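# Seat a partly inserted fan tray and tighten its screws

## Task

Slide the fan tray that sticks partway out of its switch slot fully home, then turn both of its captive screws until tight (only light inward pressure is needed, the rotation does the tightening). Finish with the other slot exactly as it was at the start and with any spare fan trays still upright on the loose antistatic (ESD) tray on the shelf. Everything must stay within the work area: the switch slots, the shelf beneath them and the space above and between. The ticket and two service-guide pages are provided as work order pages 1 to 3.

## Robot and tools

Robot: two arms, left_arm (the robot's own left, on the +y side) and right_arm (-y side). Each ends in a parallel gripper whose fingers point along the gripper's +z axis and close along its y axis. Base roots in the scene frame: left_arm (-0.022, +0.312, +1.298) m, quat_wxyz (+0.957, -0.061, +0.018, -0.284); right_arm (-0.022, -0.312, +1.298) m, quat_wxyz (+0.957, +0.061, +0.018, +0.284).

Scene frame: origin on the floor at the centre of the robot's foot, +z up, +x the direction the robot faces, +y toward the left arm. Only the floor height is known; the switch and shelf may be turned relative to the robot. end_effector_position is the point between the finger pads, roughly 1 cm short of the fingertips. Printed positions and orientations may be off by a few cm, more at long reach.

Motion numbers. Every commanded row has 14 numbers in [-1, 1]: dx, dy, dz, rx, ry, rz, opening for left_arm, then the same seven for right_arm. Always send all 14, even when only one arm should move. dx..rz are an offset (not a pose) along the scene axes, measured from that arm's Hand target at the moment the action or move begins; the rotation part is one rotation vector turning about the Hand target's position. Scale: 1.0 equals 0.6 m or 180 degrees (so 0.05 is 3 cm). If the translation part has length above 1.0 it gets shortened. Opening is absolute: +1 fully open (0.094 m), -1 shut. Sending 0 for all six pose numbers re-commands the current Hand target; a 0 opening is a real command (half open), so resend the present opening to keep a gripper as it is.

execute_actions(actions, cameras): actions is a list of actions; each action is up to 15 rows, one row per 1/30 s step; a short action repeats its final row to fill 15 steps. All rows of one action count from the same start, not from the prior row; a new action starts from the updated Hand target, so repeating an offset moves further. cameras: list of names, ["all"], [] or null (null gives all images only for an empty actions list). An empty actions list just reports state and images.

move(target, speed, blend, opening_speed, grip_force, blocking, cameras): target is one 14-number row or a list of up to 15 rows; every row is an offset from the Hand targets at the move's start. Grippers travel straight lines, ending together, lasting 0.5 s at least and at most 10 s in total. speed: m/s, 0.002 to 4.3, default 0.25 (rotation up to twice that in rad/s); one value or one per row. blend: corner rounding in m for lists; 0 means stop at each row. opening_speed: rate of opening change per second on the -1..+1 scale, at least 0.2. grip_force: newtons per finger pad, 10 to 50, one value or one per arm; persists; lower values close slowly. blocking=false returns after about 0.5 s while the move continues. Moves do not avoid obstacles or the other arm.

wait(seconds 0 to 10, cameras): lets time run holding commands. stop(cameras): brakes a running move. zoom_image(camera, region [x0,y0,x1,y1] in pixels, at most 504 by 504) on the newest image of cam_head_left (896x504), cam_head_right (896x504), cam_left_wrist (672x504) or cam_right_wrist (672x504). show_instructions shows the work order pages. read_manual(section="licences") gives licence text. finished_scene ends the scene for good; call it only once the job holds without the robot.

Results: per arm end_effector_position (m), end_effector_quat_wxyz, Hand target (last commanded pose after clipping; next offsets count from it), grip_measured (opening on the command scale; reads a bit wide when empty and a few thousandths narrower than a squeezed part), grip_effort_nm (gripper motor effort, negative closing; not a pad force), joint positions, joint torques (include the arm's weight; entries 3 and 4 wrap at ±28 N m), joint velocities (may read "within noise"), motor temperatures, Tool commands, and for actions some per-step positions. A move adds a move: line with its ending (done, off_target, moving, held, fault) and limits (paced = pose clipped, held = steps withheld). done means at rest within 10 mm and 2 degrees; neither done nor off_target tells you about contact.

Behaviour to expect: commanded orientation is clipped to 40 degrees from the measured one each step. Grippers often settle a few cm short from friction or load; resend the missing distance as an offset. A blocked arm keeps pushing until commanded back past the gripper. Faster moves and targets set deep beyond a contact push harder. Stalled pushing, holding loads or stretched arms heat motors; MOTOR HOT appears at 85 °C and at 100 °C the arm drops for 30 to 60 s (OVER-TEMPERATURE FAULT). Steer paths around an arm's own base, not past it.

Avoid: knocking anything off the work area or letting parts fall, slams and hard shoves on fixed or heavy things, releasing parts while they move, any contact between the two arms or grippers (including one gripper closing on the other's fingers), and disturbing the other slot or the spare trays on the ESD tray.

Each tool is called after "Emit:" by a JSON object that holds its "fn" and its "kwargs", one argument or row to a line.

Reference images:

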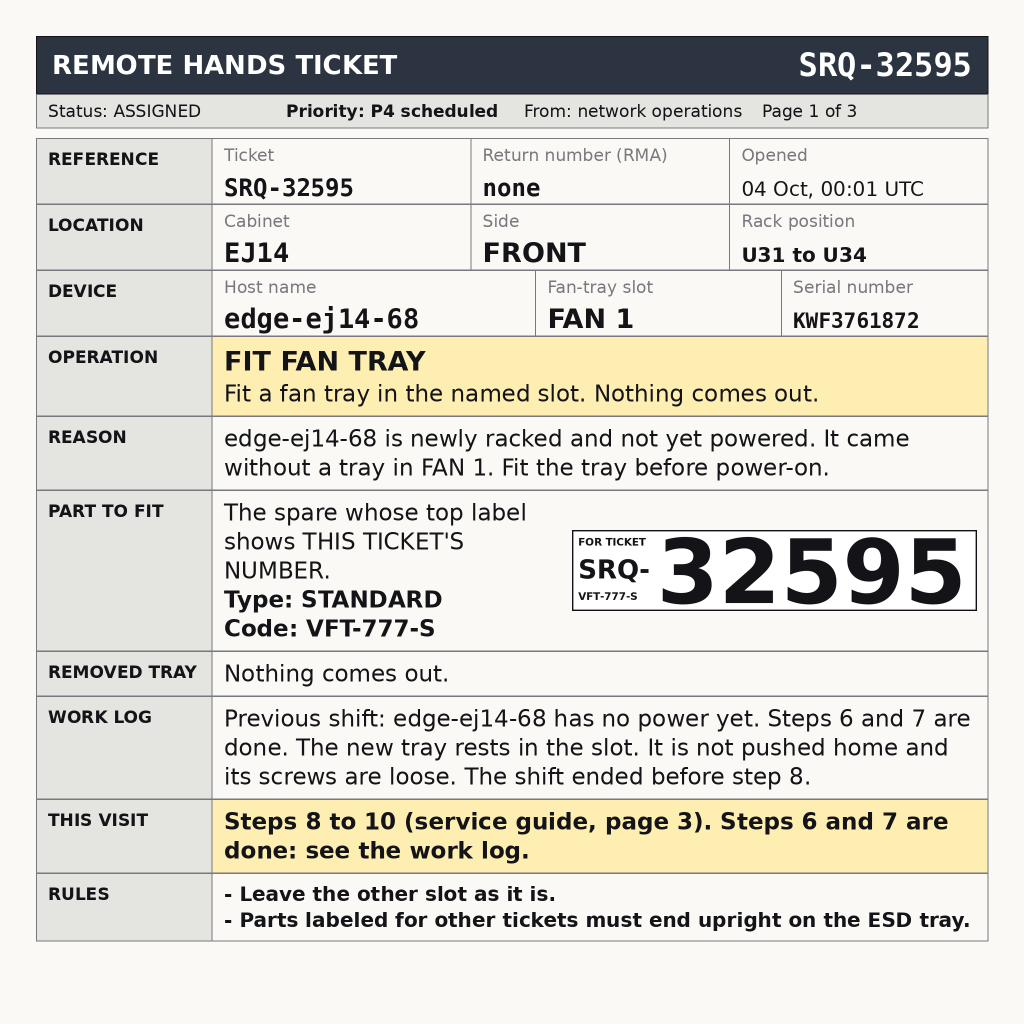

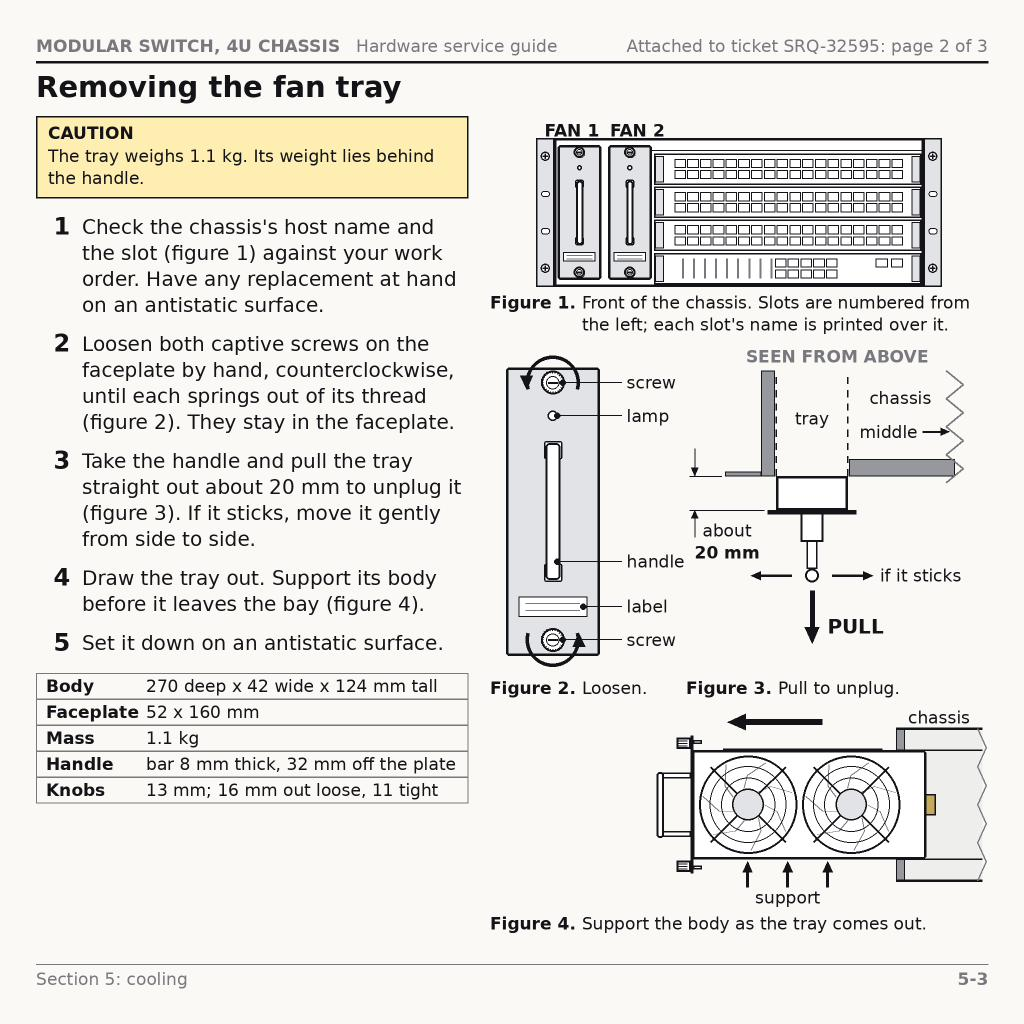

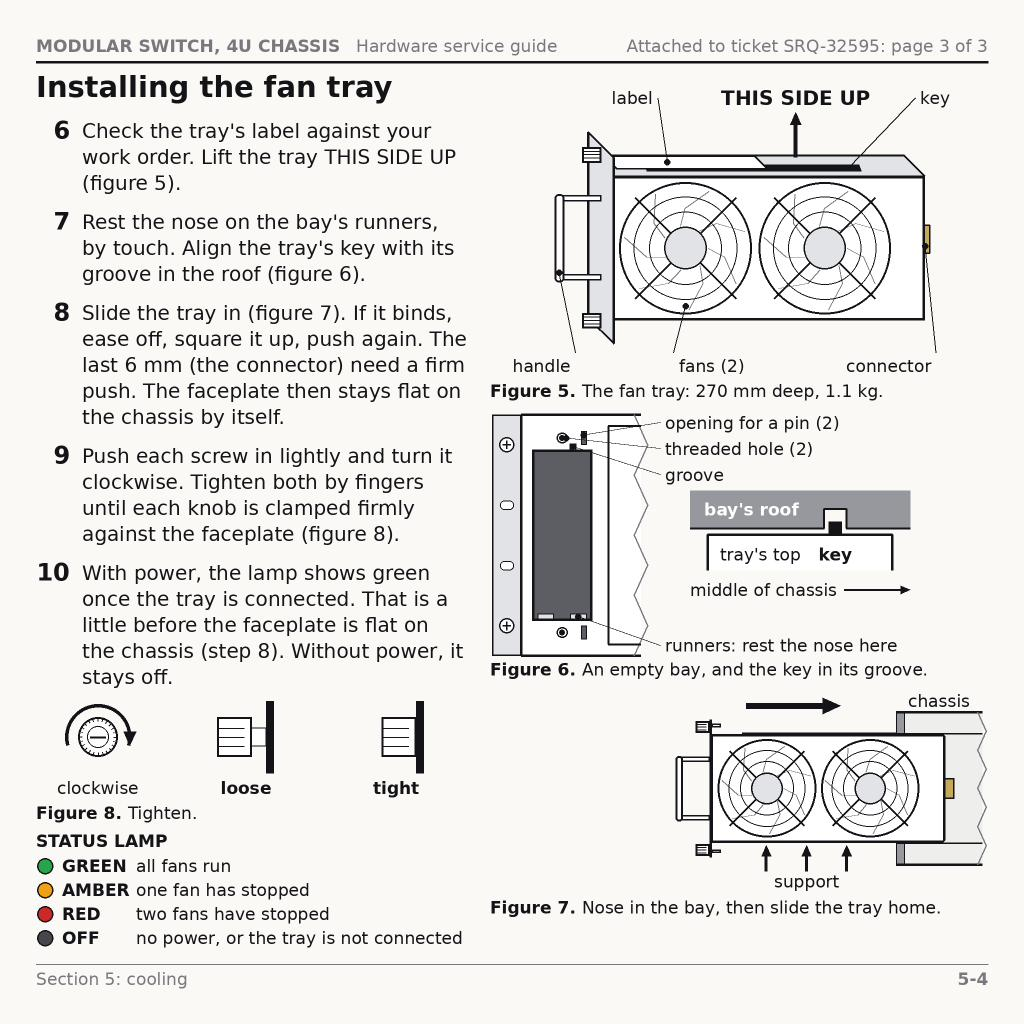

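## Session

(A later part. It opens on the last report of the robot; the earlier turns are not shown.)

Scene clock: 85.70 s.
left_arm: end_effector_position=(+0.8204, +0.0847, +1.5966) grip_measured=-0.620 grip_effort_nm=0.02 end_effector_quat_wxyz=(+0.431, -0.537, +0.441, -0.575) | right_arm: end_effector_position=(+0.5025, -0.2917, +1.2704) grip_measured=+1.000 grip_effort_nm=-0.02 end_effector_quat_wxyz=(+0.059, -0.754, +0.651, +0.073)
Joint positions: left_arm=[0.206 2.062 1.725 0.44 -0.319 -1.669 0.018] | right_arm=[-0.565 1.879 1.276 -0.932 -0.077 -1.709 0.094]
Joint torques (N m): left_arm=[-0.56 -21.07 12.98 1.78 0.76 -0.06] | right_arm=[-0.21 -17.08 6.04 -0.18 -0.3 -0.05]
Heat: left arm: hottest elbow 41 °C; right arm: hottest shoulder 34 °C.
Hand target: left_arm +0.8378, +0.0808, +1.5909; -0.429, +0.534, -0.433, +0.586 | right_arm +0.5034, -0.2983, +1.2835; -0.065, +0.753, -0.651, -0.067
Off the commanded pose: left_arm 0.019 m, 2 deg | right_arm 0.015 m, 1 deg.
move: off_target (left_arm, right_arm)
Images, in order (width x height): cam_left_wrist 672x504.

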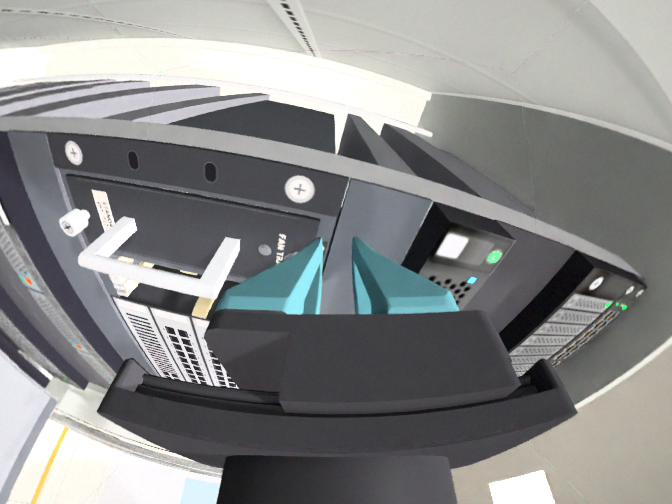

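Emit:
{"fn": "move", "kwargs": {
  "target": [
    [-0.045,0,0.0,0,0,0,-0.5,0,0,0,0,0,0,1]
  ],
  "cameras": ["cam_left_wrist"],
  "speed": 0.15
}}

Emit:
{"fn": "zoom_image", "kwargs": {
  "camera": "cam_left_wrist",
  "region": [270, 170, 410, 310]
}}

Scene clock: 87.03 s.
left_arm: end_effector_position=(+0.8162, +0.0842, +1.5945) grip_measured=-0.502 grip_effort_nm=0.12 end_effector_quat_wxyz=(+0.434, -0.533, +0.433, -0.584) | right_arm: end_effector_position=(+0.5025, -0.2917, +1.2704) grip_measured=+1.000 grip_effort_nm=-0.02 end_effector_quat_wxyz=(+0.059, -0.754, +0.651, +0.073)
Joint positions: left_arm=[0.204 2.062 1.701 0.489 -0.316 -1.67 0.023] | right_arm=[-0.565 1.879 1.276 -0.932 -0.077 -1.709 0.094]
Joint torques (N m): left_arm=[-2.2 -25.41 7.5 1.73 0.09 0.01] | right_arm=[-0.21 -17.2 6 -0.14 -0.31 -0.05]
Heat: left arm: hottest elbow 41 °C; right arm: hottest shoulder 34 °C.
Hand target: left_arm +0.8108, +0.0808, +1.5908; -0.429, +0.534, -0.433, +0.586 | right_arm +0.5034, -0.2983, +1.2835; -0.065, +0.753, -0.651, -0.067
Off the commanded pose: left_arm 0.007 m, 1 deg | right_arm 0.015 m, 1 deg.
move: off_target (right_arm)
Images, in order (width x height): cam_left_wrist 672x504.

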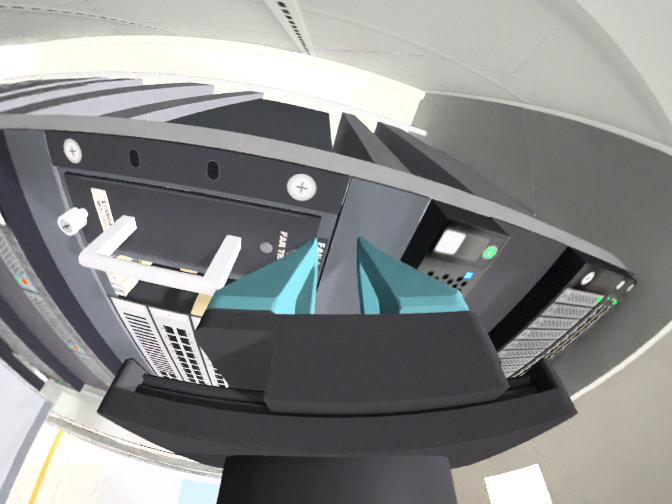

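Scaled by 3.600 from the camera's 672x504 image, which has a finer 960x720 frame.

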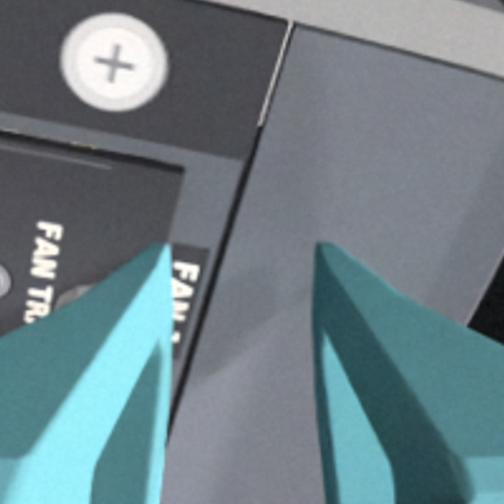

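Emit:
{"fn": "move", "kwargs": {
  "target": [
    [-0.04,0,0.0,0,0,0,-0.5,0,0,0,0,0,0,1]
  ],
  "cameras": ["cam_left_wrist"],
  "speed": 0.15
}}

Emit:
{"fn": "zoom_image", "kwargs": {
  "camera": "cam_left_wrist",
  "region": [270, 170, 410, 310]
}}

Scene clock: 88.43 s.
left_arm: end_effector_position=(+0.7950, +0.0889, +1.5795) grip_measured=-0.502 grip_effort_nm=0.11 end_effector_quat_wxyz=(+0.432, -0.539, +0.439, -0.575) | right_arm: end_effector_position=(+0.5025, -0.2917, +1.2704) grip_measured=+1.000 grip_effort_nm=-0.02 end_effector_quat_wxyz=(+0.059, -0.754, +0.651, +0.073)
Joint positions: left_arm=[0.2 2.02 1.602 0.523 -0.329 -1.67 0.023] | right_arm=[-0.565 1.879 1.276 -0.932 -0.077 -1.709 0.094]
Joint torques (N m): left_arm=[-2.49 -24.64 7.73 1.98 0.1 -0.02] | right_arm=[-0.32 -17.2 6.04 -0.16 -0.32 -0.05]
Heat: left arm: hottest elbow 41 °C; right arm: hottest shoulder 34 °C.
Hand target: left_arm +0.7868, +0.0808, +1.5909; -0.429, +0.534, -0.433, +0.586 | right_arm +0.5034, -0.2983, +1.2835; -0.065, +0.753, -0.651, -0.067
Off the commanded pose: left_arm 0.016 m, 2 deg | right_arm 0.015 m, 1 deg.
move: off_target (left_arm, right_arm)
Images, in order (width x height): cam_left_wrist 672x504.

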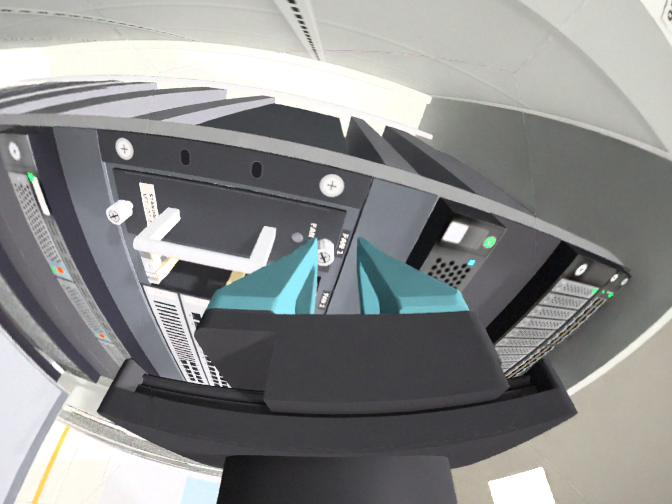

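Scaled by 3.600 from the camera's 672x504 image, which has a finer 960x720 frame.

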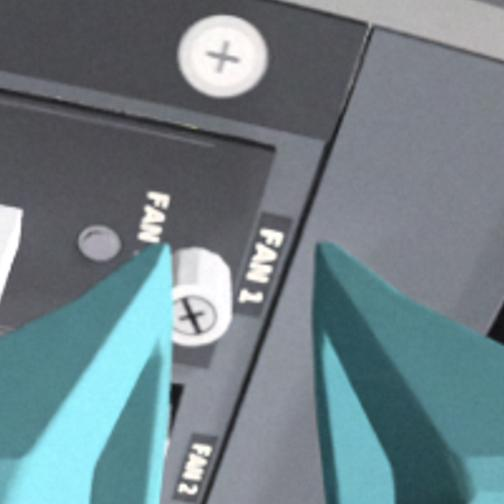

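Emit:
{"fn": "move", "kwargs": {
  "target": [
    [0,-0.045,0.0,0,0,0,-0.45,0,0,0,0,0,0,1],
    [0.083,-0.002,0.002,0,0,0,-0.45,0,0,0,0,0,0,1]
  ],
  "cameras": ["cam_left_wrist"],
  "speed": 0.12
}}

Emit:
{"fn": "zoom_image", "kwargs": {
  "camera": "cam_left_wrist",
  "region": [270, 170, 410, 310]
}}

Scene clock: 91.23 s.
left_arm: end_effector_position=(+0.8191, +0.0789, +1.5744) grip_measured=-0.452 grip_effort_nm=0.11 end_effector_quat_wxyz=(+0.426, -0.537, +0.448, -0.574) | right_arm: end_effector_position=(+0.5025, -0.2917, +1.2704) grip_measured=+1.000 grip_effort_nm=-0.02 end_effector_quat_wxyz=(+0.059, -0.754, +0.651, +0.073)
Joint positions: left_arm=[0.204 2.082 1.704 0.466 -0.308 -1.67 0.026] | right_arm=[-0.565 1.879 1.276 -0.932 -0.077 -1.709 0.094]
Joint torques (N m): left_arm=[-0.44 -22.95 14.05 1.13 0.22 -0.02] | right_arm=[-0.15 -17.44 6.02 -0.1 -0.31 -0.04]
Heat: left arm: hottest elbow 41 °C; right arm: hottest shoulder 34 °C.
Hand target: left_arm +0.8366, +0.0797, +1.5921; -0.429, +0.534, -0.433, +0.586 | right_arm +0.5034, -0.2983, +1.2835; -0.065, +0.753, -0.651, -0.067
Off the commanded pose: left_arm 0.025 m, 2 deg | right_arm 0.015 m, 1 deg.
move: off_target (left_arm, right_arm)
Images, in order (width x height): cam_left_wrist 672x504.

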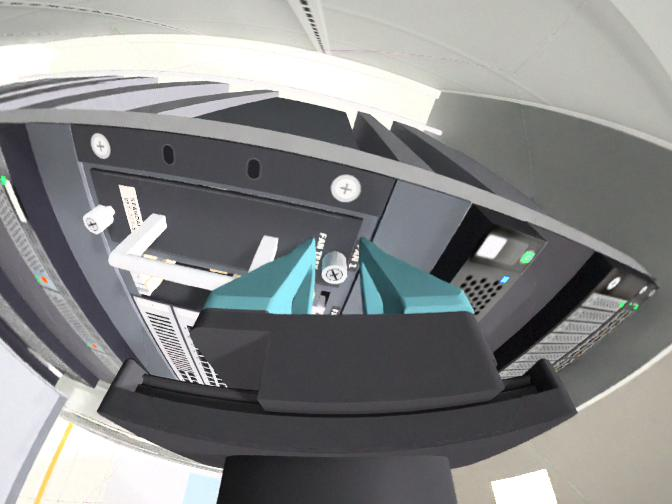

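Scaled by 3.600 from the camera's 672x504 image, which has a finer 960x720 frame.

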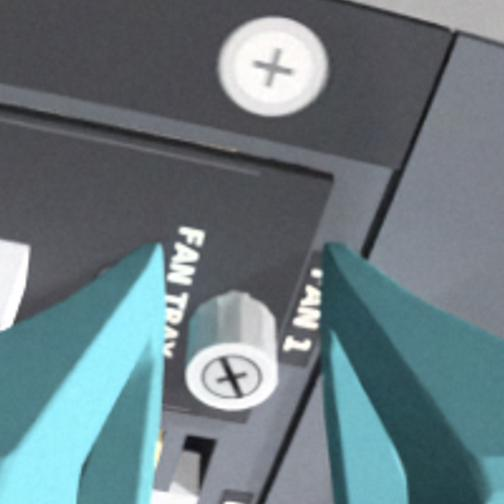

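Emit:
{"fn": "move", "kwargs": {
  "target": [
    [0,-0.03,0.0,0,0,0,-0.45,0,0,0,0,0,0,1]
  ],
  "cameras": ["cam_left_wrist"],
  "speed": 0.12
}}

Emit:
{"fn": "zoom_image", "kwargs": {
  "camera": "cam_left_wrist",
  "region": [270, 170, 410, 310]
}}

Scene clock: 92.40 s.
left_arm: end_effector_position=(+0.8195, +0.0789, +1.5745) grip_measured=-0.452 grip_effort_nm=0.11 end_effector_quat_wxyz=(+0.431, -0.543, +0.444, -0.568) | right_arm: end_effector_position=(+0.5025, -0.2917, +1.2704) grip_measured=+1.000 grip_effort_nm=-0.02 end_effector_quat_wxyz=(+0.059, -0.754, +0.651, +0.073)
Joint positions: left_arm=[0.199 2.085 1.711 0.461 -0.335 -1.67 0.026] | right_arm=[-0.565 1.879 1.276 -0.932 -0.077 -1.709 0.094]
Joint torques (N m): left_arm=[-2.49 -22.01 15.15 1.06 0.36 0] | right_arm=[-0.03 -17.38 6.01 -0.16 -0.32 -0.05]
Heat: left arm: hottest elbow 41 °C; right arm: hottest shoulder 34 °C.
Hand target: left_arm +0.8367, +0.0618, +1.5922; -0.429, +0.534, -0.433, +0.586 | right_arm +0.5034, -0.2983, +1.2835; -0.065, +0.753, -0.651, -0.067
Off the commanded pose: left_arm 0.030 m, 3 deg | right_arm 0.015 m, 1 deg.
move: off_target (left_arm, right_arm)
Images, in order (width x height): cam_left_wrist 672x504.

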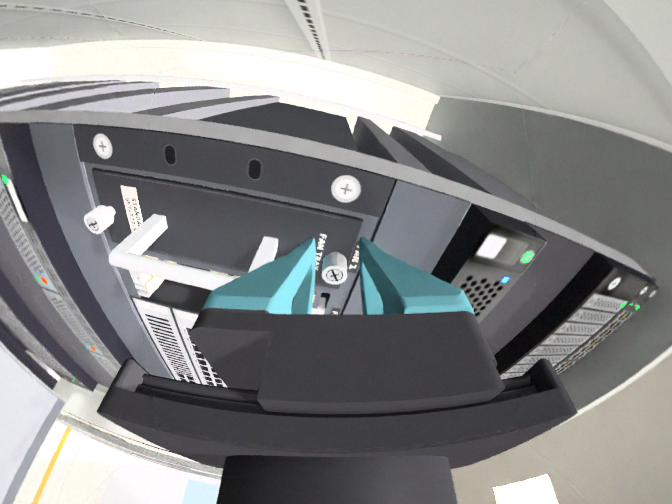

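Scaled by 3.600 from the camera's 672x504 image, which has a finer 960x720 frame.

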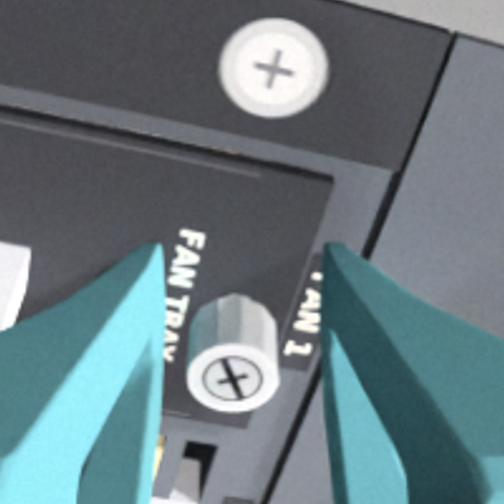

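Emit:
{"fn": "move", "kwargs": {
  "target": [
    [-0.04,0.0,0.0,0,0,0,-0.45,0,0,0,0,0,0,1],
    [-0.004,0.016,0.0,0,0,0,-0.45,0,0,0,0,0,0,1]
  ],
  "cameras": ["cam_left_wrist"],
  "speed": 0.12
}}

Emit:
{"fn": "zoom_image", "kwargs": {
  "camera": "cam_left_wrist",
  "region": [270, 170, 410, 310]
}}

Scene clock: 94.27 s.
left_arm: end_effector_position=(+0.8160, +0.0658, +1.5762) grip_measured=-0.452 grip_effort_nm=0.11 end_effector_quat_wxyz=(+0.424, -0.535, +0.449, -0.576) | right_arm: end_effector_position=(+0.5025, -0.2917, +1.2704) grip_measured=+1.000 grip_effort_nm=-0.02 end_effector_quat_wxyz=(+0.059, -0.754, +0.651, +0.073)
Joint positions: left_arm=[0.186 2.087 1.711 0.466 -0.32 -1.67 0.026] | right_arm=[-0.565 1.879 1.276 -0.932 -0.077 -1.709 0.094]
Joint torques (N m): left_arm=[-1.03 -23.47 13.9 0.92 0.19 0] | right_arm=[0.03 -17.32 6 -0.17 -0.31 -0.04]
Heat: left arm: hottest elbow 41 °C; right arm: hottest shoulder 34 °C.
Hand target: left_arm +0.8342, +0.0711, +1.5920; -0.429, +0.534, -0.433, +0.586 | right_arm +0.5034, -0.2983, +1.2835; -0.065, +0.753, -0.651, -0.067
Off the commanded pose: left_arm 0.025 m, 2 deg | right_arm 0.015 m, 1 deg.
move: off_target (left_arm, right_arm)
Images, in order (width x height): cam_left_wrist 672x504.

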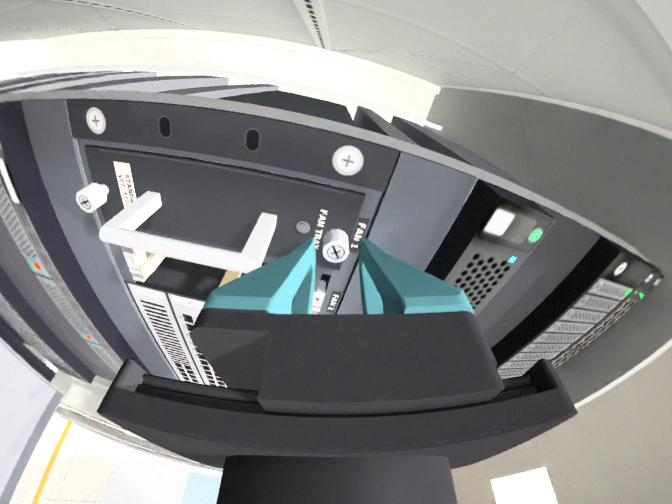

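Scaled by 3.600 from the camera's 672x504 image, which has a finer 960x720 frame.

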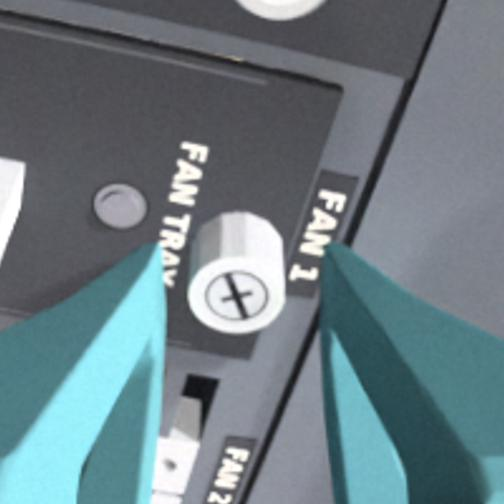

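Emit:
{"fn": "move", "kwargs": {
  "target": [
    [-0.04,0.0,0.0,0,0,0,-0.45,0,0,0,0,0,0,1],
    [-0.001,0.016,0.0,0,0,0,-0.45,0,0,0,0,0,0,1]
  ],
  "cameras": ["cam_left_wrist"],
  "speed": 0.12
}}

Emit:
{"fn": "zoom_image", "kwargs": {
  "camera": "cam_left_wrist",
  "region": [270, 170, 410, 310]
}}

Scene clock: 96.53 s.
left_arm: end_effector_position=(+0.8175, +0.0729, +1.5783) grip_measured=-0.452 grip_effort_nm=0.10 end_effector_quat_wxyz=(+0.425, -0.534, +0.448, -0.578) | right_arm: end_effector_position=(+0.5025, -0.2917, +1.2704) grip_measured=+1.000 grip_effort_nm=-0.02 end_effector_quat_wxyz=(+0.059, -0.754, +0.651, +0.073)
Joint positions: left_arm=[0.197 2.082 1.707 0.47 -0.308 -1.67 0.026] | right_arm=[-0.565 1.879 1.276 -0.932 -0.077 -1.709 0.094]
Joint torques (N m): left_arm=[-0.32 -23.18 13 1.05 0.24 -0.03] | right_arm=[-0.21 -17.32 6 -0.09 -0.31 -0.06]
Heat: left arm: hottest elbow 41 °C; right arm: hottest shoulder 34 °C.
Hand target: left_arm +0.8336, +0.0808, +1.5921; -0.429, +0.534, -0.433, +0.586 | right_arm +0.5034, -0.2983, +1.2835; -0.065, +0.753, -0.651, -0.067
Off the commanded pose: left_arm 0.023 m, 2 deg | right_arm 0.015 m, 1 deg.
move: off_target (left_arm, right_arm)
Images, in order (width x height): cam_left_wrist 672x504.

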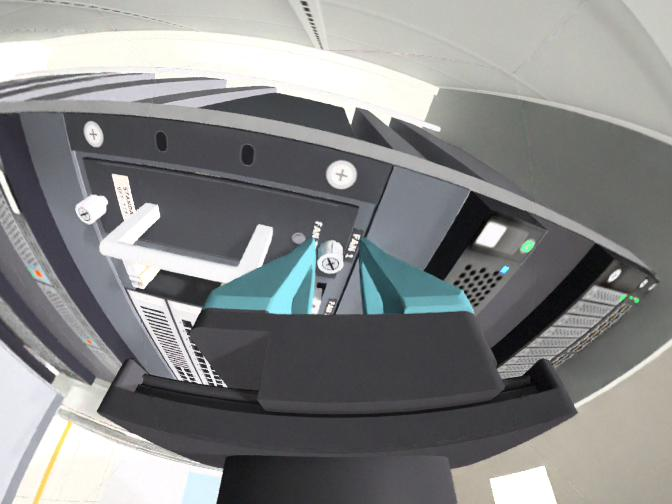

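Scaled by 3.600 from the camera's 672x504 image, which has a finer 960x720 frame.

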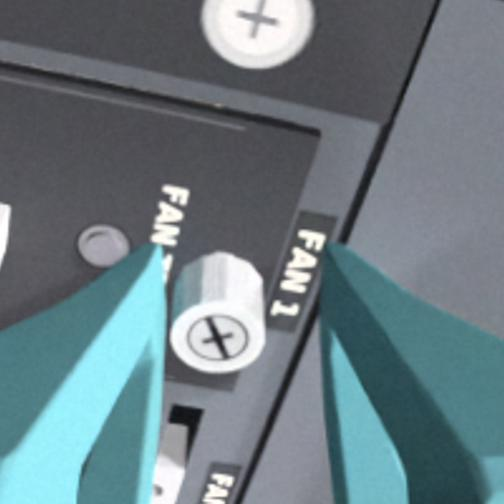

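Emit:
{"fn": "move", "kwargs": {
  "target": [
    [0,0,0,0,0,0,-0.85,0,0,0,0,0,0,1],
    [0.004,0,0,0.555,-0.0245,0,-0.85,0,0,0,0,0,0,1],
    [0.008,0,0,-0.888,0.039,0,-0.85,0,0,0,0,0,0,1]
  ],
  "cameras": ["cam_left_wrist"],
  "speed": 0.7,
  "blend": [0,0.02,0]
}}

Emit:
{"fn": "zoom_image", "kwargs": {
  "camera": "cam_left_wrist",
  "region": [270, 170, 410, 310]
}}

Scene clock: 101.33 s.
left_arm: end_effector_position=(+0.8190, +0.0741, +1.5755) grip_measured=-0.738 grip_effort_nm=-1.02 end_effector_quat_wxyz=(+0.467, +0.554, +0.491, +0.484) | right_arm: end_effector_position=(+0.5025, -0.2917, +1.2704) grip_measured=+1.000 grip_effort_nm=-0.02 end_effector_quat_wxyz=(+0.059, -0.754, +0.651, +0.073)
Joint positions: left_arm=[0.191 2.061 1.751 0.278 -0.35 1.746 0.012] | right_arm=[-0.565 1.879 1.276 -0.932 -0.077 -1.709 0.094]
Joint torques (N m): left_arm=[-0.09 -22.48 13.93 1.83 -0.05 0.15] | right_arm=[-0.15 -17.14 6.01 -0.17 -0.3 -0.06]
Heat: left arm: hottest elbow 42 °C; right arm: hottest shoulder 34 °C.
Hand target: left_arm +0.8384, +0.0808, +1.5920; +0.470, +0.541, +0.483, +0.504 | right_arm +0.5034, -0.2983, +1.2835; -0.065, +0.753, -0.651, -0.067
Off the commanded pose: left_arm 0.026 m, 3 deg | right_arm 0.015 m, 1 deg.
move: off_target (left_arm, right_arm)
Images, in order (width x height): cam_left_wrist 672x504.

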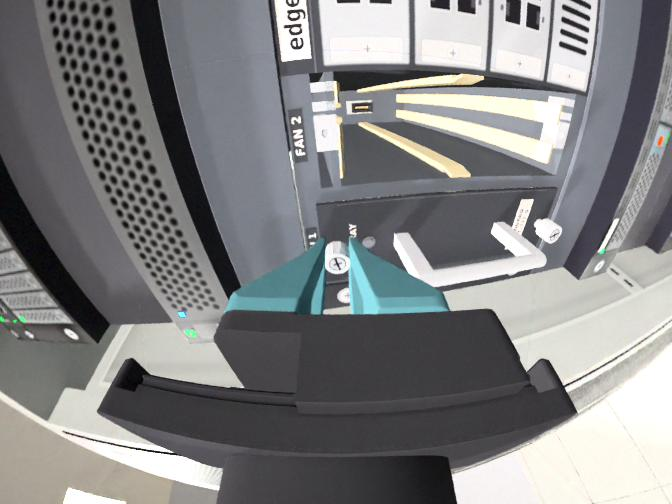

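Scaled by 3.600 from the camera's 672x504 image, which has a finer 960x720 frame.

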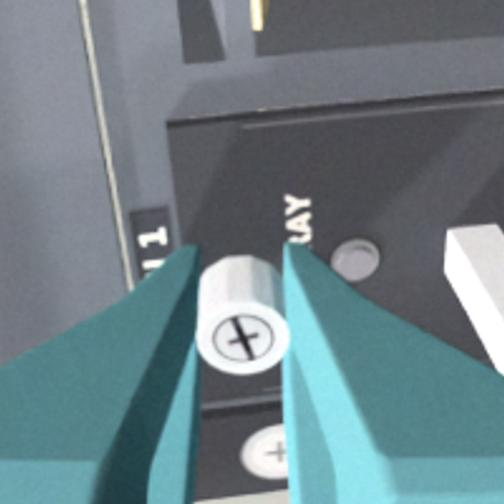

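Emit:
{"fn": "move", "kwargs": {
  "target": [
    [0,0,0,0,0,0,-0.45,0,0,0,0,0,0,1],
    [-0.067,0,0,0,0,0,-0.45,0,0,0,0,0,0,1],
    [-0.067,0,0,-0.555,0.0245,0,-0.45,0,0,0,0,0,0,1],
    [-0.067,0,0,0.888,-0.039,0,-0.45,0,0,0,0,0,0,1],
    [-0.016,0,-0.003,0.888,-0.039,0,-0.45,0,0,0,0,0,0,1]
  ],
  "cameras": ["cam_left_wrist"],
  "speed": [0.2,0.2,0.8,0.8,0.12],
  "blend": [0,0.015,0.015,0.01,0]
}}

Emit:
{"fn": "zoom_image", "kwargs": {
  "camera": "cam_left_wrist",
  "region": [270, 170, 410, 310]
}}

Scene clock: 106.53 s.
left_arm: end_effector_position=(+0.8093, +0.0718, +1.5722) grip_measured=-0.451 grip_effort_nm=0.08 end_effector_quat_wxyz=(+0.424, -0.534, +0.452, -0.575) | right_arm: end_effector_position=(+0.5025, -0.2917, +1.2704) grip_measured=+1.000 grip_effort_nm=-0.02 end_effector_quat_wxyz=(+0.059, -0.754, +0.651, +0.073)
Joint positions: left_arm=[0.193 2.068 1.671 0.485 -0.309 -1.666 0.026] | right_arm=[-0.565 1.879 1.276 -0.932 -0.077 -1.709 0.094]
Joint torques (N m): left_arm=[0.38 -23 13.56 1.01 0.23 -0.11] | right_arm=[-0.15 -17.32 6.04 -0.16 -0.3 -0.04]
Heat: left arm: hottest elbow 42 °C; right arm: hottest shoulder 34 °C.
Hand target: left_arm +0.8288, +0.0809, +1.5903; -0.429, +0.534, -0.433, +0.586 | right_arm +0.5034, -0.2983, +1.2835; -0.065, +0.753, -0.651, -0.067
Off the commanded pose: left_arm 0.028 m, 3 deg | right_arm 0.015 m, 1 deg.
move: off_target (left_arm, right_arm)
Images, in order (width x height): cam_left_wrist 672x504.

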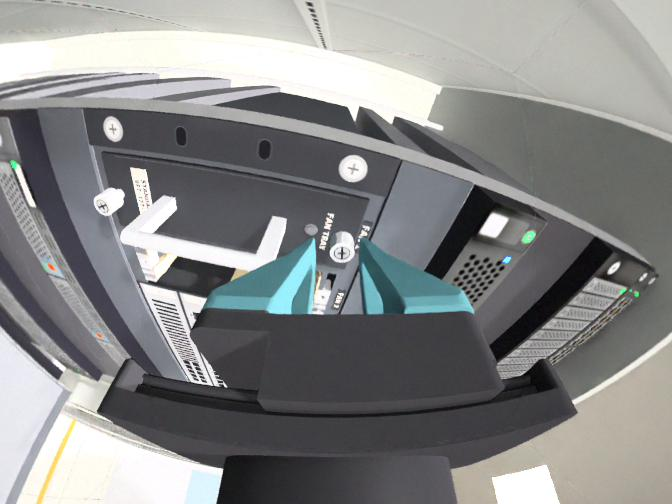

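Scaled by 3.600 from the camera's 672x504 image, which has a finer 960x720 frame.

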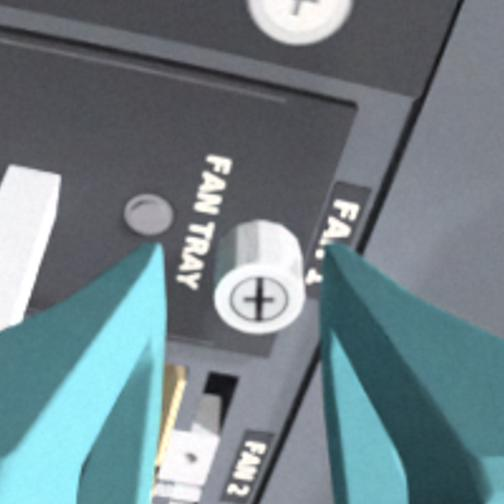

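Emit:
{"fn": "move", "kwargs": {
  "target": [
    [0.008,0,0,0,0,0,-0.45,0,0,0,0,0,0,1],
    [0.008,0,0,0,0,0,-0.85,0,0,0,0,0,0,1],
    [0.03,-0.001,0,0,0,0,-0.85,0,0,0,0,0,0,1],
    [0.035,-0.001,0,0.555,-0.0245,0,-0.85,0,0,0,0,0,0,1],
    [0.04,-0.001,0,-0.888,0.039,0,-0.85,0,0,0,0,0,0,1]
  ],
  "cameras": ["cam_left_wrist"],
  "speed": [0.1,0.1,0.1,0.7,0.7],
  "blend": [0,0,0.005,0.02,0]
}}

Emit:
{"fn": "zoom_image", "kwargs": {
  "camera": "cam_left_wrist",
  "region": [270, 170, 410, 310]
}}

Scene clock: 112.37 s.
left_arm: end_effector_position=(+0.8175, +0.0748, +1.5758) grip_measured=-0.742 grip_effort_nm=-1.02 end_effector_quat_wxyz=(+0.463, +0.554, +0.496, +0.482) | right_arm: end_effector_position=(+0.5025, -0.2917, +1.2704) grip_measured=+1.000 grip_effort_nm=-0.02 end_effector_quat_wxyz=(+0.059, -0.754, +0.651, +0.073)
Joint positions: left_arm=[0.189 2.056 1.75 0.262 -0.36 1.741 0.012] | right_arm=[-0.565 1.879 1.276 -0.932 -0.077 -1.709 0.094]
Joint torques (N m): left_arm=[0.62 -20.31 16.94 1.91 0.63 0.22] | right_arm=[-0.09 -17.03 6.05 -0.13 -0.31 -0.06]
Heat: left arm: hottest elbow 44 °C; right arm: hottest shoulder 34 °C.
Hand target: left_arm +0.8528, +0.0803, +1.5903; +0.470, +0.541, +0.483, +0.504 | right_arm +0.5034, -0.2983, +1.2835; -0.065, +0.753, -0.651, -0.067
Off the commanded pose: left_arm 0.039 m, 3 deg | right_arm 0.015 m, 1 deg.
move: off_target (left_arm, right_arm); target 2's new opening was sent with left_arm's hand 0.027 m and 2 deg from that target
Images, in order (width x height): cam_left_wrist 672x504.

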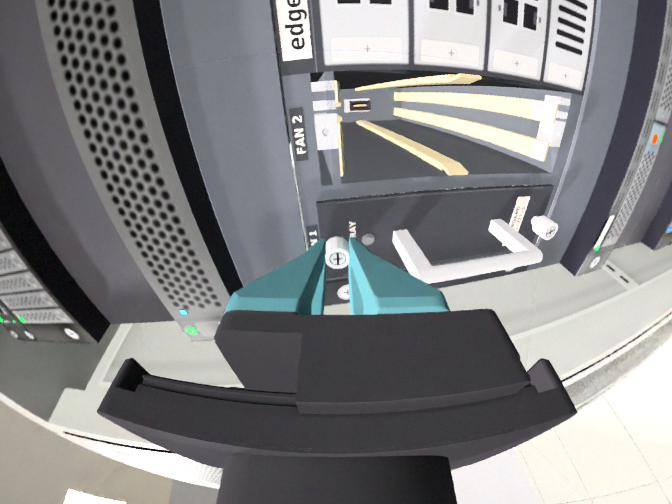

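Scaled by 3.600 from the camera's 672x504 image, which has a finer 960x720 frame.

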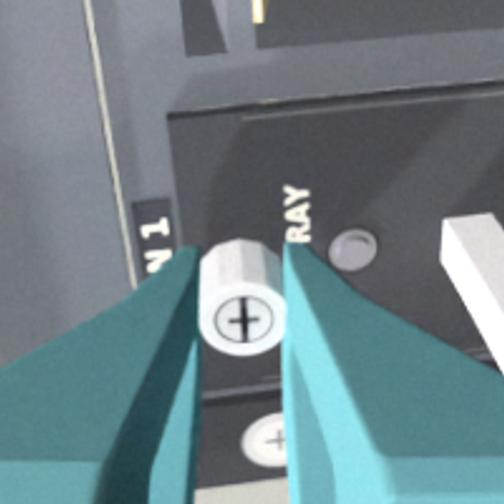

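Emit:
{"fn": "move", "kwargs": {
  "target": [
    [0,0,0,0,0,0,-0.45,0,0,0,0,0,0,1],
    [-0.105,0,0,0,0,0,-0.45,0,0,0,0,0,0,1],
    [-0.105,0,0,-0.555,0.0245,0,-0.45,0,0,0,0,0,0,1],
    [-0.105,0,0,0.888,-0.039,0,-0.45,0,0,0,0,0,0,1],
    [-0.028,0.001,0.001,0.888,-0.039,0,-0.45,0,0,0,0,0,0,1]
  ],
  "cameras": ["cam_left_wrist"],
  "speed": [0.25,0.25,0.9,0.9,0.12],
  "blend": [0,0.015,0.015,0.01,0]
}}

Emit:
{"fn": "zoom_image", "kwargs": {
  "camera": "cam_left_wrist",
  "region": [270, 170, 410, 310]
}}

Scene clock: 117.50 s.
left_arm: end_effector_position=(+0.8171, +0.0724, +1.5727) grip_measured=-0.451 grip_effort_nm=0.06 end_effector_quat_wxyz=(+0.424, -0.534, +0.452, -0.575) | right_arm: end_effector_position=(+0.5025, -0.2917, +1.2704) grip_measured=+1.000 grip_effort_nm=-0.01 end_effector_quat_wxyz=(+0.059, -0.754, +0.651, +0.073)
Joint positions: left_arm=[0.197 2.084 1.702 0.469 -0.306 -1.667 0.026] | right_arm=[-0.565 1.879 1.276 -0.932 -0.077 -1.709 0.094]
Joint torques (N m): left_arm=[0.03 -23.06 13.91 1.1 0.2 -0.06] | right_arm=[-0.15 -17.2 6.02 -0.14 -0.32 -0.05]
Heat: left arm: hottest elbow 44 °C; right arm: hottest shoulder 34 °C.
Hand target: left_arm +0.8360, +0.0806, +1.5908; -0.429, +0.534, -0.433, +0.586 | right_arm +0.5034, -0.2983, +1.2835; -0.065, +0.753, -0.651, -0.067
Off the commanded pose: left_arm 0.028 m, 3 deg | right_arm 0.015 m, 1 deg.
move: off_target (left_arm, right_arm)
Images, in order (width x height): cam_left_wrist 672x504.

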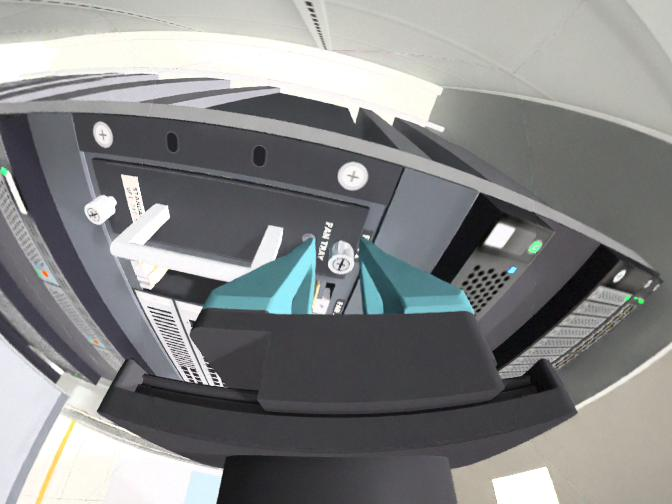

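Scaled by 3.600 from the camera's 672x504 image, which has a finer 960x720 frame.

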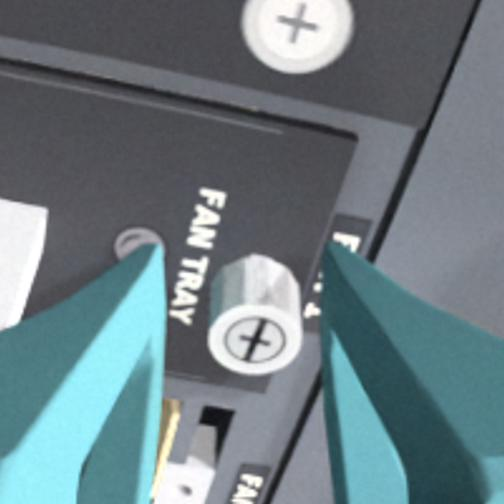

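Emit:
{"fn": "move", "kwargs": {
  "target": [
    [-0.06,0,0,0,0,0,-0.45,0,0,0,0,0,0,1],
    [-0.013,0,0,0,0,0,-0.45,0,0,0,0,0,0,1],
    [-0.013,0,0,0,0,0,-0.85,0,0,0,0,0,0,1],
    [0.025,-0.001,0,0,0,0,-0.85,0,0,0,0,0,0,1]
  ],
  "cameras": ["cam_left_wrist"],
  "speed": [0.15,0.12,0.1,0.05]
}}

Emit:
{"fn": "zoom_image", "kwargs": {
  "camera": "cam_left_wrist",
  "region": [270, 170, 410, 310]
}}

Scene clock: 121.03 s.
left_arm: end_effector_position=(+0.8129, +0.0765, +1.5729) grip_measured=-0.748 grip_effort_nm=-1.02 end_effector_quat_wxyz=(+0.425, -0.538, +0.453, -0.570) | right_arm: end_effector_position=(+0.5025, -0.2917, +1.2704) grip_measured=+1.000 grip_effort_nm=-0.02 end_effector_quat_wxyz=(+0.059, -0.754, +0.651, +0.073)
Joint positions: left_arm=[0.198 2.069 1.683 0.462 -0.314 -1.668 0.012] | right_arm=[-0.565 1.879 1.276 -0.932 -0.077 -1.709 0.094]
Joint torques (N m): left_arm=[1.03 -19.84 17.76 0.66 0.74 -0.1] | right_arm=[-0.21 -17.55 5.96 -0.13 -0.31 -0.05]
Heat: left arm: hottest elbow 44 °C; right arm: hottest shoulder 34 °C.
Hand target: left_arm +0.8510, +0.0804, +1.5909; -0.429, +0.534, -0.432, +0.586 | right_arm +0.5034, -0.2983, +1.2835; -0.065, +0.753, -0.651, -0.067
Off the commanded pose: left_arm 0.042 m, 3 deg | right_arm 0.015 m, 1 deg.
move: off_target (left_arm, right_arm); target 3's new opening was sent with left_arm's hand 0.027 m and 3 deg from that target
Images, in order (width x height): cam_left_wrist 672x504.

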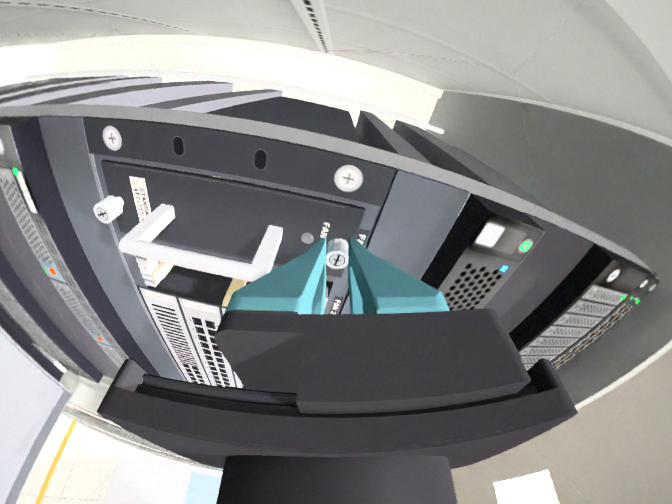

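Scaled by 3.600 from the camera's 672x504 image, which has a finer 960x720 frame.

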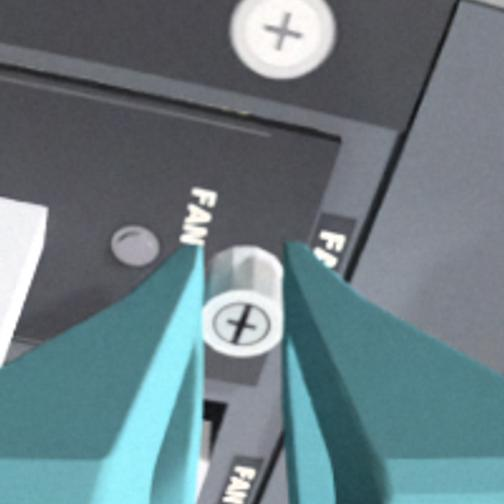

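Emit:
{"fn": "move", "kwargs": {
  "target": [
    [0.002,0,0,0.555,-0.0245,0,-0.85,0,0,0,0,0,0,1],
    [0.004,-0.001,0,-0.888,0.039,0,-0.85,0,0,0,0,0,0,1]
  ],
  "cameras": ["cam_left_wrist"],
  "speed": 0.7,
  "blend": [0.02,0]
}}

Emit:
{"fn": "zoom_image", "kwargs": {
  "camera": "cam_left_wrist",
  "region": [270, 170, 410, 310]
}}

Scene clock: 125.63 s.
left_arm: end_effector_position=(+0.8148, +0.0726, +1.5751) grip_measured=-0.748 grip_effort_nm=-1.02 end_effector_quat_wxyz=(+0.458, +0.559, +0.493, +0.483) | right_arm: end_effector_position=(+0.5025, -0.2917, +1.2704) grip_measured=+1.000 grip_effort_nm=-0.02 end_effector_quat_wxyz=(+0.059, -0.754, +0.651, +0.073)
Joint positions: left_arm=[0.185 2.052 1.744 0.257 -0.364 1.751 0.012] | right_arm=[-0.565 1.879 1.276 -0.932 -0.077 -1.709 0.094]
Joint torques (N m): left_arm=[0.73 -19.96 17.33 2.11 0.74 0.12] | right_arm=[-0.15 -16.91 5.98 -0.1 -0.3 -0.08]
Heat: left arm: hottest elbow 45 °C; right arm: hottest shoulder 34 °C.
Hand target: left_arm +0.8533, +0.0796, +1.5908; +0.470, +0.541, +0.483, +0.504 | right_arm +0.5034, -0.2983, +1.2835; -0.065, +0.753, -0.651, -0.067
Off the commanded pose: left_arm 0.042 m, 4 deg | right_arm 0.015 m, 1 deg.
move: off_target (left_arm, right_arm)
Images, in order (width x height): cam_left_wrist 672x504.

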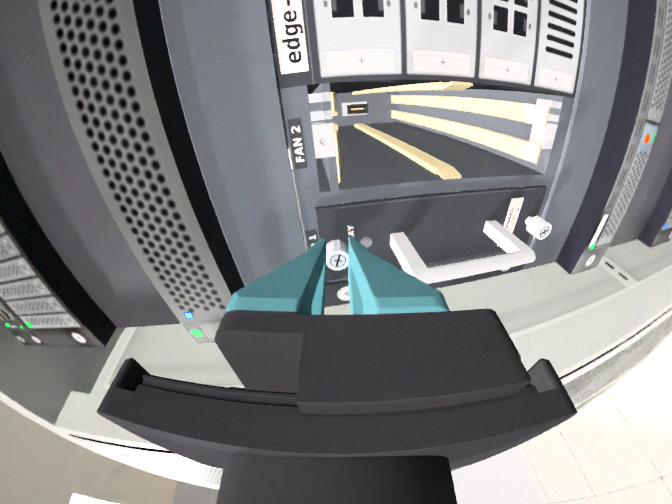

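Scaled by 3.600 from the camera's 672x504 image, which has a finer 960x720 frame.

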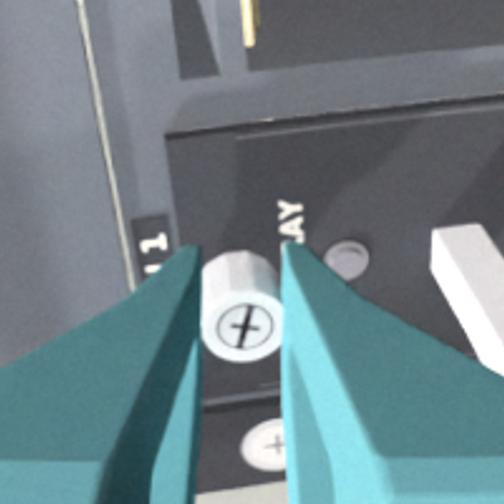

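Emit:
{"fn": "move", "kwargs": {
  "target": [
    [0,0,0,0,0,0,-0.45,0,0,0,0,0,0,1],
    [-0.105,0,0,0,0,0,-0.45,0,0,0,0,0,0,1],
    [-0.105,0,0,-0.555,0.0245,0,-0.45,0,0,0,0,0,0,1],
    [-0.105,0,0,0.888,-0.039,0,-0.45,0,0,0,0,0,0,1],
    [-0.037,0.0015,0.001,0.888,-0.039,0,-0.45,0,0,0,0,0,0,1]
  ],
  "cameras": ["cam_left_wrist"],
  "speed": [0.25,0.25,0.9,0.9,0.12],
  "blend": [0,0.015,0.015,0.01,0]
}}

Emit:
{"fn": "zoom_image", "kwargs": {
  "camera": "cam_left_wrist",
  "region": [270, 170, 410, 310]
}}

Scene clock: 130.30 s.
left_arm: end_effector_position=(+0.8064, +0.0699, +1.5676) grip_measured=-0.451 grip_effort_nm=0.06 end_effector_quat_wxyz=(+0.423, -0.534, +0.454, -0.574) | right_arm: end_effector_position=(+0.5025, -0.2917, +1.2704) grip_measured=+1.000 grip_effort_nm=-0.02 end_effector_quat_wxyz=(+0.059, -0.754, +0.651, +0.073)
Joint positions: left_arm=[0.189 2.067 1.658 0.492 -0.311 -1.665 0.026] | right_arm=[-0.565 1.879 1.276 -0.932 -0.077 -1.709 0.094]
Joint torques (N m): left_arm=[0.38 -22.36 14.91 0.55 0.28 -0.11] | right_arm=[-0.15 -17.32 6.05 -0.17 -0.31 -0.04]
Heat: left arm: hottest elbow 45 °C; right arm: hottest shoulder 34 °C.
Hand target: left_arm +0.8312, +0.0805, +1.5913; -0.430, +0.534, -0.432, +0.586 | right_arm +0.5034, -0.2983, +1.2835; -0.065, +0.753, -0.651, -0.067
Off the commanded pose: left_arm 0.036 m, 3 deg | right_arm 0.015 m, 1 deg.
move: off_target (left_arm, right_arm)
Images, in order (width x height): cam_left_wrist 672x504.

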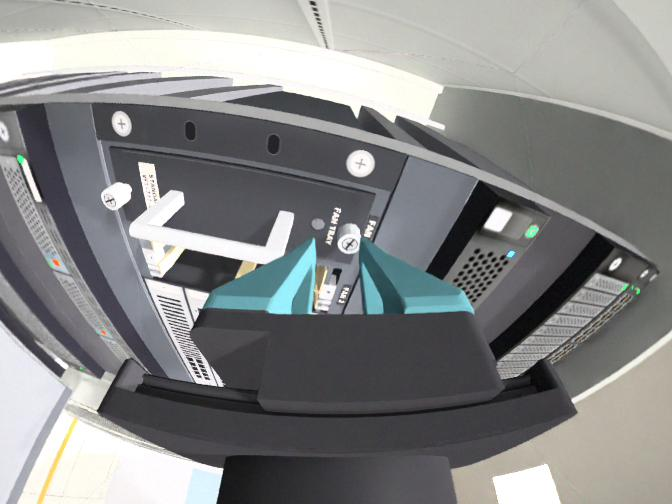

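Scaled by 3.600 from the camera's 672x504 image, which has a finer 960x720 frame.

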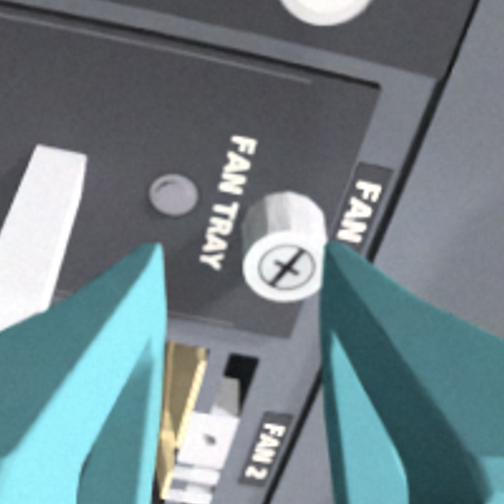

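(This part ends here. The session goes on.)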